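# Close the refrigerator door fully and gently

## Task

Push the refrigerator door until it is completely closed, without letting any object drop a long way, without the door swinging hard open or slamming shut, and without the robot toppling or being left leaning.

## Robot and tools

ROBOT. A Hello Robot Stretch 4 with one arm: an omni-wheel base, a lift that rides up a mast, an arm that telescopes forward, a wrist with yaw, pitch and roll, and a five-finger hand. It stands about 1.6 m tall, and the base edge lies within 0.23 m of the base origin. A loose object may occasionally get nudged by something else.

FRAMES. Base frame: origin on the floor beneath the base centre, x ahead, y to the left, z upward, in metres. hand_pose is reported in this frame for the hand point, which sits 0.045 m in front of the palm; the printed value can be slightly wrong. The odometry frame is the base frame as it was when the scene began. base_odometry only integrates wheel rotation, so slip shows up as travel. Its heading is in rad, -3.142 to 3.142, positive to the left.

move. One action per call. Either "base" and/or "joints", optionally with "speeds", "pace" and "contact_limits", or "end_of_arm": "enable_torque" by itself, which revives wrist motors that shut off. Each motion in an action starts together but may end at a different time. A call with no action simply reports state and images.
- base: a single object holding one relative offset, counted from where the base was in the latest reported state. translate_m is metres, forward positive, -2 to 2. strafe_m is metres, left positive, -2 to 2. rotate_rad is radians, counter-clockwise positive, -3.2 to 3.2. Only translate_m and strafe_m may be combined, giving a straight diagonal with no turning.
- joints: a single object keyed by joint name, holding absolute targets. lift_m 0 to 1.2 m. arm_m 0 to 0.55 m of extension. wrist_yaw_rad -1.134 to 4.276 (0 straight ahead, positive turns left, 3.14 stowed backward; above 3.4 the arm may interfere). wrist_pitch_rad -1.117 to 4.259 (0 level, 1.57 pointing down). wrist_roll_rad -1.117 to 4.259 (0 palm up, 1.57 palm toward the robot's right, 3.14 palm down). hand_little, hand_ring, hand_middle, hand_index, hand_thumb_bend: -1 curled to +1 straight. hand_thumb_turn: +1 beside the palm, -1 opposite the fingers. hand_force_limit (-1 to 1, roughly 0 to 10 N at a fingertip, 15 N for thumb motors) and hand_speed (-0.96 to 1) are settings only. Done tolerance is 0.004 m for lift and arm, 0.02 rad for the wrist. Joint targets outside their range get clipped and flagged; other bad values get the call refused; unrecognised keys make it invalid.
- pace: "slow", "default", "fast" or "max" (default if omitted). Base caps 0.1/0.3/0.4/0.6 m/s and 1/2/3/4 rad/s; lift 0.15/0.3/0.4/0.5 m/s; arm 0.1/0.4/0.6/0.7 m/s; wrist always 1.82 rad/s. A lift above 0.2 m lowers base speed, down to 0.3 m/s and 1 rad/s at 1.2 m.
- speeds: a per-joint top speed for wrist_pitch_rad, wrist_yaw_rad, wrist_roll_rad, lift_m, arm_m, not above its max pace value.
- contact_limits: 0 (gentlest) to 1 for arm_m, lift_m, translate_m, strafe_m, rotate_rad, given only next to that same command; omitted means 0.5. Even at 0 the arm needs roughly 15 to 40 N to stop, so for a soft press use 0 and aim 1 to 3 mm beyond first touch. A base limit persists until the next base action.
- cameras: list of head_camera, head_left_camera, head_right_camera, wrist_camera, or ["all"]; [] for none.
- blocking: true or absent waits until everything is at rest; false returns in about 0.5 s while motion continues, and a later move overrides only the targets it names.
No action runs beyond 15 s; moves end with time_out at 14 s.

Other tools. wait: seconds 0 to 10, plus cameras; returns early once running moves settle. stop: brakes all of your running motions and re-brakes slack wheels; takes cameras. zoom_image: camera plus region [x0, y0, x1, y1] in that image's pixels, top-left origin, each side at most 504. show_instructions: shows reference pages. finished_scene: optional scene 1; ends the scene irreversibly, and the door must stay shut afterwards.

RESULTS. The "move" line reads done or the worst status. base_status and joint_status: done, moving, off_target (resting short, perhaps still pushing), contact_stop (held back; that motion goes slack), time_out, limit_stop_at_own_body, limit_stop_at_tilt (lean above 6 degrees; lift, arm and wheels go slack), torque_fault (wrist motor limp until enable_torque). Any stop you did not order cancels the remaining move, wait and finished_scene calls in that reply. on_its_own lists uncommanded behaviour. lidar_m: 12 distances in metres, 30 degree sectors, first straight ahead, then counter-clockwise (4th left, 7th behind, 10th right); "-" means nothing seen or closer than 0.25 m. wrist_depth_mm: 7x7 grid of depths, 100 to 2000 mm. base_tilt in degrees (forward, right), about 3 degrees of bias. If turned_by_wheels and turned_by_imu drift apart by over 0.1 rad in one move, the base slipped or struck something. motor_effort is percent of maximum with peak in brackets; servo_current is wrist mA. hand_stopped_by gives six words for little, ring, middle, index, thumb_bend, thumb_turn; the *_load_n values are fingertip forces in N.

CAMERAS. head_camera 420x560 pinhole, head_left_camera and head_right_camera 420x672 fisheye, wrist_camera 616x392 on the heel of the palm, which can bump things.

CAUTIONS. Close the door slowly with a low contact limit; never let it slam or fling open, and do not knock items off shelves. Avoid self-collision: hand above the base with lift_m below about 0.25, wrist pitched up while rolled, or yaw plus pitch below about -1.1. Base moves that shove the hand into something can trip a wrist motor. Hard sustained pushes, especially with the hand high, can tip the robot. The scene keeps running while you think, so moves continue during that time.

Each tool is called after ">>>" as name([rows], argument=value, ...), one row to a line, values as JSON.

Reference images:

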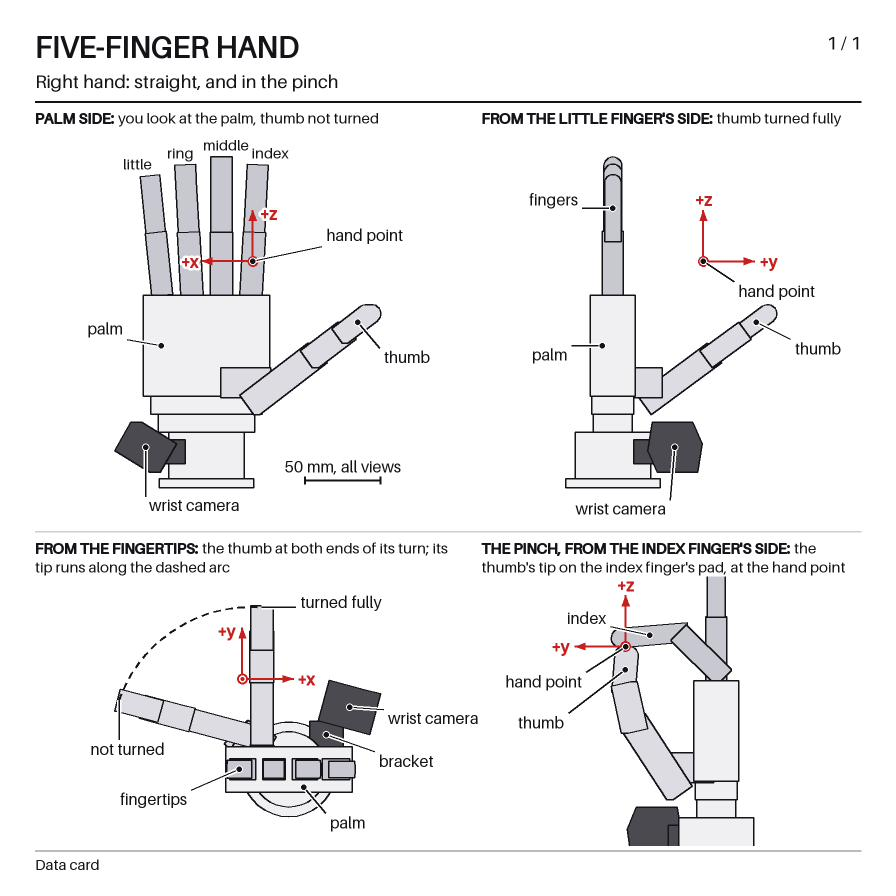

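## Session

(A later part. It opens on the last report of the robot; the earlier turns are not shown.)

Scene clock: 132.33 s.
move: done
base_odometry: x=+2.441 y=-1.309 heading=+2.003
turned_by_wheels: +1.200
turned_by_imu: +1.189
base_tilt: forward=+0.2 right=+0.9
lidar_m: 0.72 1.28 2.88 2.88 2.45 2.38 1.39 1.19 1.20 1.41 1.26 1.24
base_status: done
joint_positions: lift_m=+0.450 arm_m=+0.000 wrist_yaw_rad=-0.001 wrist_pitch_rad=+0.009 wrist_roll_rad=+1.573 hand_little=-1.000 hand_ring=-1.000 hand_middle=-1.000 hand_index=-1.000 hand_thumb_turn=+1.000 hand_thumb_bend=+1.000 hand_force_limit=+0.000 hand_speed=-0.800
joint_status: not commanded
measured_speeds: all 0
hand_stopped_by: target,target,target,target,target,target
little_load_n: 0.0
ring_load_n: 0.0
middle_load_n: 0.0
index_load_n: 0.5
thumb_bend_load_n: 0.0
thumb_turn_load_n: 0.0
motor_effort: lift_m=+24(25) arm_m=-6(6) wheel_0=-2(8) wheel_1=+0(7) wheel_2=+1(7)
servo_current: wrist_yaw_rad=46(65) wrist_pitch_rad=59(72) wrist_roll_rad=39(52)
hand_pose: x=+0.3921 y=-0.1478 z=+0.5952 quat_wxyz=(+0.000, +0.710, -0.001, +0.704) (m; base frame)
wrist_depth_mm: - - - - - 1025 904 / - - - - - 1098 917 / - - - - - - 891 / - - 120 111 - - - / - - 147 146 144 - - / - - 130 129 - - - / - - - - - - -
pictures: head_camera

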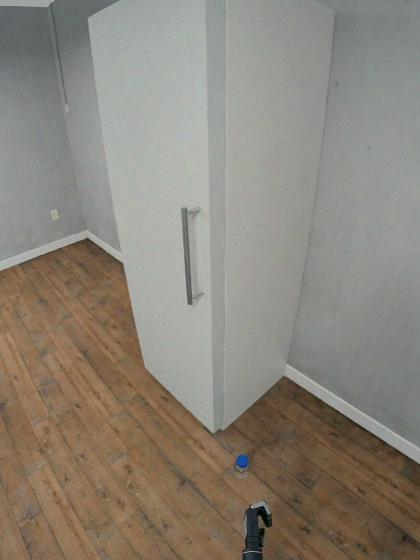

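>>> zoom_image(camera="head_camera", region=[170, 0, 270, 160])

>>> zoom_image(camera="head_camera", region=[170, 300, 270, 460])

Scaled by 3.150 from the camera's 420x560 image, which has a finer 1200x1600 frame.

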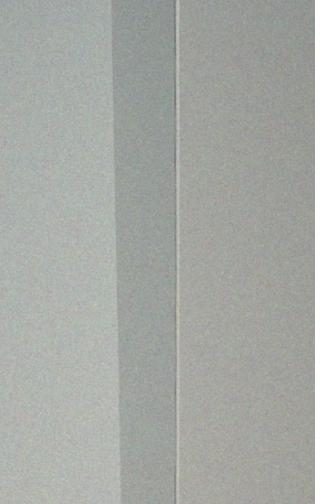

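Scaled by 3.150 from the camera's 420x560 image, which has a finer 1200x1600 frame.

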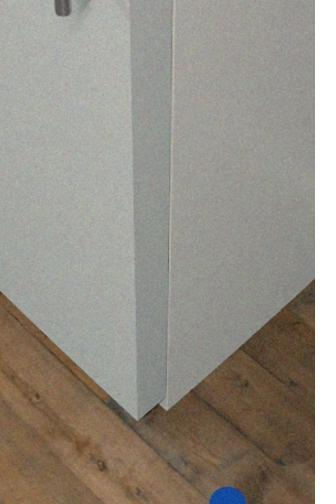

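>>> zoom_image(camera="head_camera", region=[200, 170, 240, 230])

>>> zoom_image(camera="head_camera", region=[200, 390, 240, 440])

Scaled by 8.400 from the camera's 420x560 image, which has a finer 1200x1600 frame.

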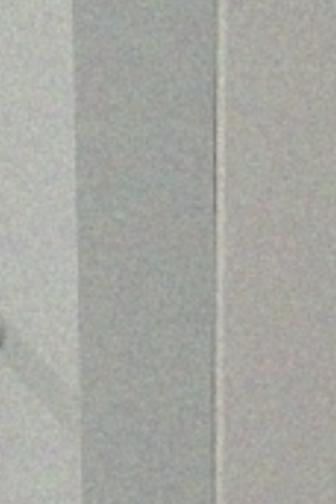

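Scaled by 10.080 from the camera's 420x560 image, which has a finer 1200x1600 frame.

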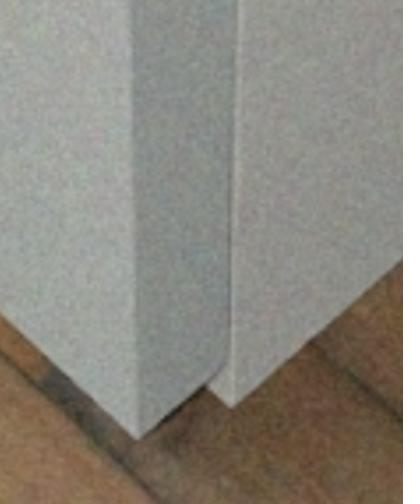

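>>> move(base={"rotate_rad": -0.78})

>>> move(base={"translate_m": 0.199, "strafe_m": 0.7915}, cameras=["head_camera"])

>>> move(joints={"arm_m": 0.15}, speeds={"arm_m": 0.03}, contact_limits={"arm_m": 0.1}, cameras=["head_camera", "wrist_camera"])

Scene clock: 136.60 s.
move: done
base_odometry: x=+2.441 y=-1.309 heading=+1.223
turned_by_wheels: -0.780
turned_by_imu: -0.771
base_tilt: forward=+0.2 right=+0.9
lidar_m: 1.25 0.72 0.92 2.91 2.93 2.59 2.50 1.70 1.22 1.20 1.24 1.30
base_status: done
joint_positions: lift_m=+0.450 arm_m=+0.000 wrist_yaw_rad=-0.001 wrist_pitch_rad=+0.009 wrist_roll_rad=+1.573 hand_little=-1.000 hand_ring=-1.000 hand_middle=-1.000 hand_index=-1.000 hand_thumb_turn=+1.000 hand_thumb_bend=+1.000 hand_force_limit=+0.000 hand_speed=-0.800
joint_status: not commanded
measured_speeds: all 0
hand_stopped_by: target,target,target,target,target,target
little_load_n: 0.0
ring_load_n: 0.0
middle_load_n: 0.0
index_load_n: 0.0
thumb_bend_load_n: 0.0
thumb_turn_load_n: 0.0
motor_effort: lift_m=+24(25) arm_m=-6(6) wheel_0=+1(8) wheel_1=+0(7) wheel_2=-1(7)
servo_current: wrist_yaw_rad=7(52) wrist_pitch_rad=52(72) wrist_roll_rad=46(52)
hand_pose: x=+0.3921 y=-0.1478 z=+0.5952 quat_wxyz=(+0.000, +0.710, -0.001, +0.704) (m; base frame)
wrist_depth_mm: - - - - - 1025 904 / - - - - - 1008 866 / - - - - - 1042 878 / - - 120 111 - 1042 931 / - - 146 146 144 - - / - - 130 129 - - - / - - - - - - -
pictures: none

Scene clock: 140.77 s.
move: done
base_odometry: x=+1.765 y=-0.852 heading=+1.223
turned_by_wheels: +0.000
turned_by_imu: +0.003
base_tilt: forward=+0.2 right=+1.0
lidar_m: 0.38 0.45 0.63 2.76 2.21 2.77 2.68 2.79 2.06 1.99 1.48 0.50
base_status: done
joint_positions: lift_m=+0.450 arm_m=+0.000 wrist_yaw_rad=-0.001 wrist_pitch_rad=+0.009 wrist_roll_rad=+1.573 hand_little=-1.000 hand_ring=-1.000 hand_middle=-1.000 hand_index=-1.000 hand_thumb_turn=+1.000 hand_thumb_bend=+1.000 hand_force_limit=+0.000 hand_speed=-0.800
joint_status: not commanded
measured_speeds: all 0
hand_stopped_by: target,target,target,target,target,target
little_load_n: 0.0
ring_load_n: 0.0
middle_load_n: 0.0
index_load_n: 0.0
thumb_bend_load_n: 0.0
thumb_turn_load_n: 0.0
motor_effort: lift_m=+24(25) arm_m=-6(6) wheel_0=+0(10) wheel_1=-1(10) wheel_2=-1(4)
servo_current: wrist_yaw_rad=33(59) wrist_pitch_rad=65(85) wrist_roll_rad=39(52)
hand_pose: x=+0.3921 y=-0.1478 z=+0.5952 quat_wxyz=(+0.000, +0.710, -0.001, +0.704) (m; base frame)
wrist_depth_mm: - - - - - - 842 / - - - - - - 831 / - - - - - - 831 / - - 120 111 - - 842 / - - 146 146 144 - - / - - 130 129 - - - / - - - - - - -
pictures: head_camera

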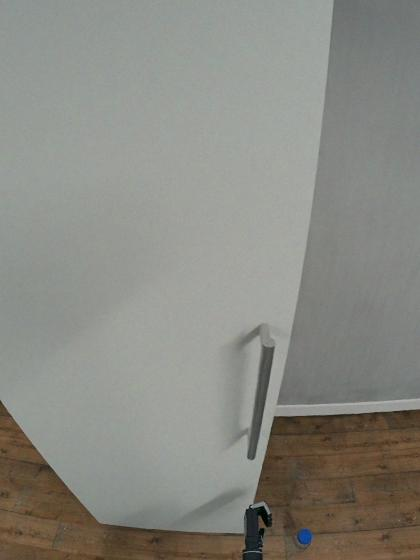

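Scene clock: 143.60 s.
move: contact_stop
base_odometry: x=+1.765 y=-0.852 heading=+1.222
turned_by_wheels: -0.001
turned_by_imu: +0.000
base_tilt: forward=+0.1 right=+0.9
lidar_m: 0.39 0.47 0.67 2.76 2.18 2.77 2.68 2.77 2.05 1.99 1.48 0.50
base_status: not commanded
joint_positions: lift_m=+0.450 arm_m=+0.072 wrist_yaw_rad=-0.008 wrist_pitch_rad=+0.007 wrist_roll_rad=+1.573 hand_little=-1.000 hand_ring=-1.000 hand_middle=-1.000 hand_index=-1.000 hand_thumb_turn=+1.000 hand_thumb_bend=+1.000 hand_force_limit=+0.000 hand_speed=-0.800
joint_status: arm_m contact_stop (moved +0.072 of +0.150)
measured_speeds: all 0
hand_stopped_by: target,target,target,target,target,target
little_load_n: -5.5
ring_load_n: -0.5
middle_load_n: 0.0
index_load_n: 0.0
thumb_bend_load_n: 0.0
thumb_turn_load_n: 0.0
on_its_own: arm_m is slack since a contact_stop (your +0.150 is given up)
motor_effort: lift_m=+24(25) arm_m=+0(13) wheel_0=+0(0) wheel_1=+0(2) wheel_2=-9(9)
servo_current: wrist_yaw_rad=39(65) wrist_pitch_rad=52(72) wrist_roll_rad=39(59)
contact_limits: arm_m 0.1
hand_pose: x=+0.4631 y=-0.1492 z=+0.5954 quat_wxyz=(+0.002, +0.710, -0.003, +0.704) (m; base frame)
wrist_depth_mm: - - - - - - 778 / - - - - - - 778 / - - - - - - 778 / - - 120 111 - - 768 / 322 298 146 145 145 233 - / - - 130 129 - - - / - - - - - - -
pictures: head_camera, wrist_camera
camera_calibration:
wrist_camera: T_world_to_cam=[[0.03312, 0.0329662, -0.998908, 0.611815], [-0.0346239, 0.998894, 0.0318178, 0.13513], [0.998851, 0.0335323, 0.0342248, -0.320045], [0, 0, 0, 1]] pos_world=[0.304093, -0.144418, 0.6178]

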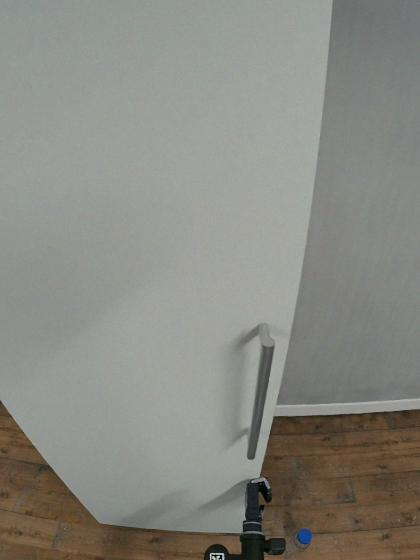

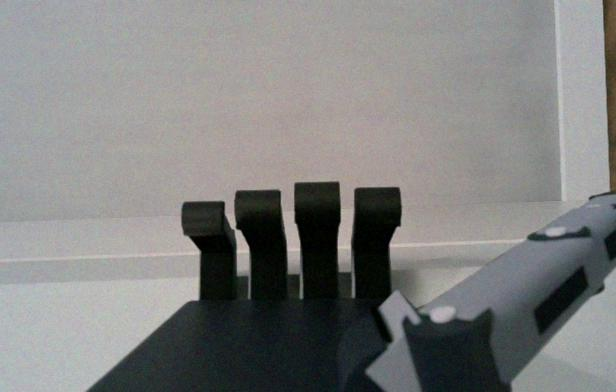

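>>> zoom_image(camera="wrist_camera", region=[0, 190, 200, 320])

>>> move(joints={"arm_m": 0.0}, cameras=["wrist_camera", "head_camera"])

Scaled by 2.520.

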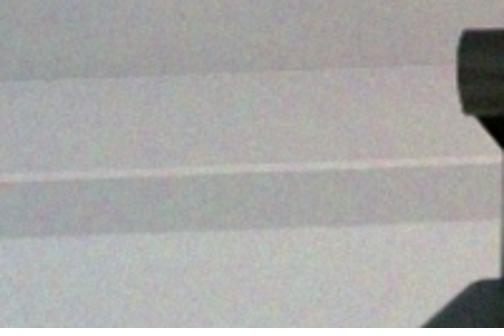

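Scene clock: 144.97 s.
move: done
base_odometry: x=+1.765 y=-0.852 heading=+1.223
turned_by_wheels: +0.001
turned_by_imu: +0.001
base_tilt: forward=+0.1 right=+0.9
lidar_m: 0.39 0.47 0.65 2.77 2.21 2.76 2.70 2.80 2.05 1.99 1.51 0.50
base_status: not commanded
joint_positions: lift_m=+0.450 arm_m=+0.000 wrist_yaw_rad=-0.002 wrist_pitch_rad=+0.007 wrist_roll_rad=+1.573 hand_little=-1.000 hand_ring=-1.000 hand_middle=-1.000 hand_index=-1.000 hand_thumb_turn=+1.000 hand_thumb_bend=+1.000 hand_force_limit=+0.000 hand_speed=-0.800
joint_status: all done
measured_speeds: all 0
hand_stopped_by: target,target,target,target,target,target
little_load_n: 0.0
ring_load_n: 0.0
middle_load_n: 0.0
index_load_n: 0.0
thumb_bend_load_n: 0.0
thumb_turn_load_n: 0.0
motor_effort: lift_m=+24(24) arm_m=-6(7) wheel_0=+0(0) wheel_1=+0(1) wheel_2=-1(9)
servo_current: wrist_yaw_rad=52(72) wrist_pitch_rad=59(78) wrist_roll_rad=46(52)
hand_pose: x=+0.3920 y=-0.1479 z=+0.5954 quat_wxyz=(+0.000, +0.710, -0.001, +0.704) (m; base frame)
wrist_depth_mm: - - - - - - 831 / - - - - - - 842 / - - - - - - 854 / - - 120 111 - 373 831 / - - 146 146 144 - - / - - 130 129 - - - / - - - - - - -
pictures: head_camera, wrist_camera
camera_calibration:
wrist_camera: T_world_to_cam=[[0.0329206, 0.0331658, -0.998908, 0.614235], [-0.0406189, 0.998668, 0.0318192, 0.133724], [0.998632, 0.039527, 0.0342239, -0.248121], [0, 0, 0, 1]] pos_world=[0.232993, -0.14411, 0.6178]

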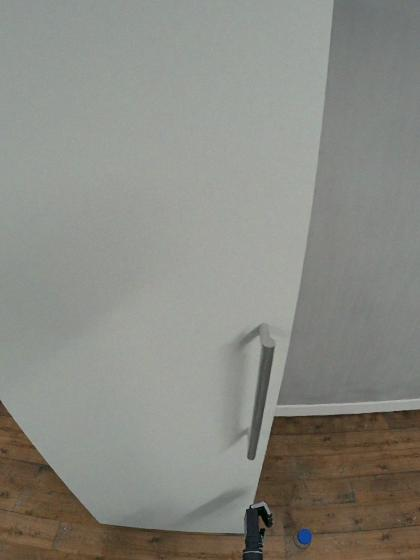

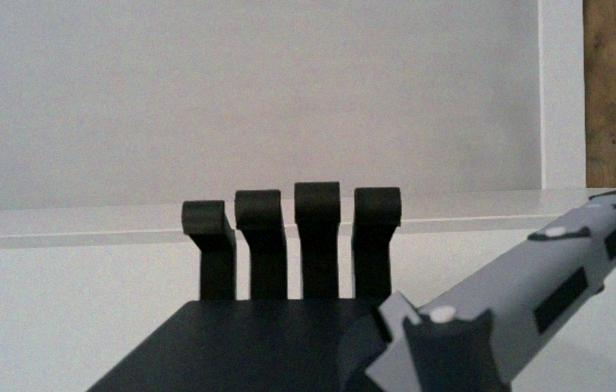

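>>> finished_scene()

The scene is finished: the task was done.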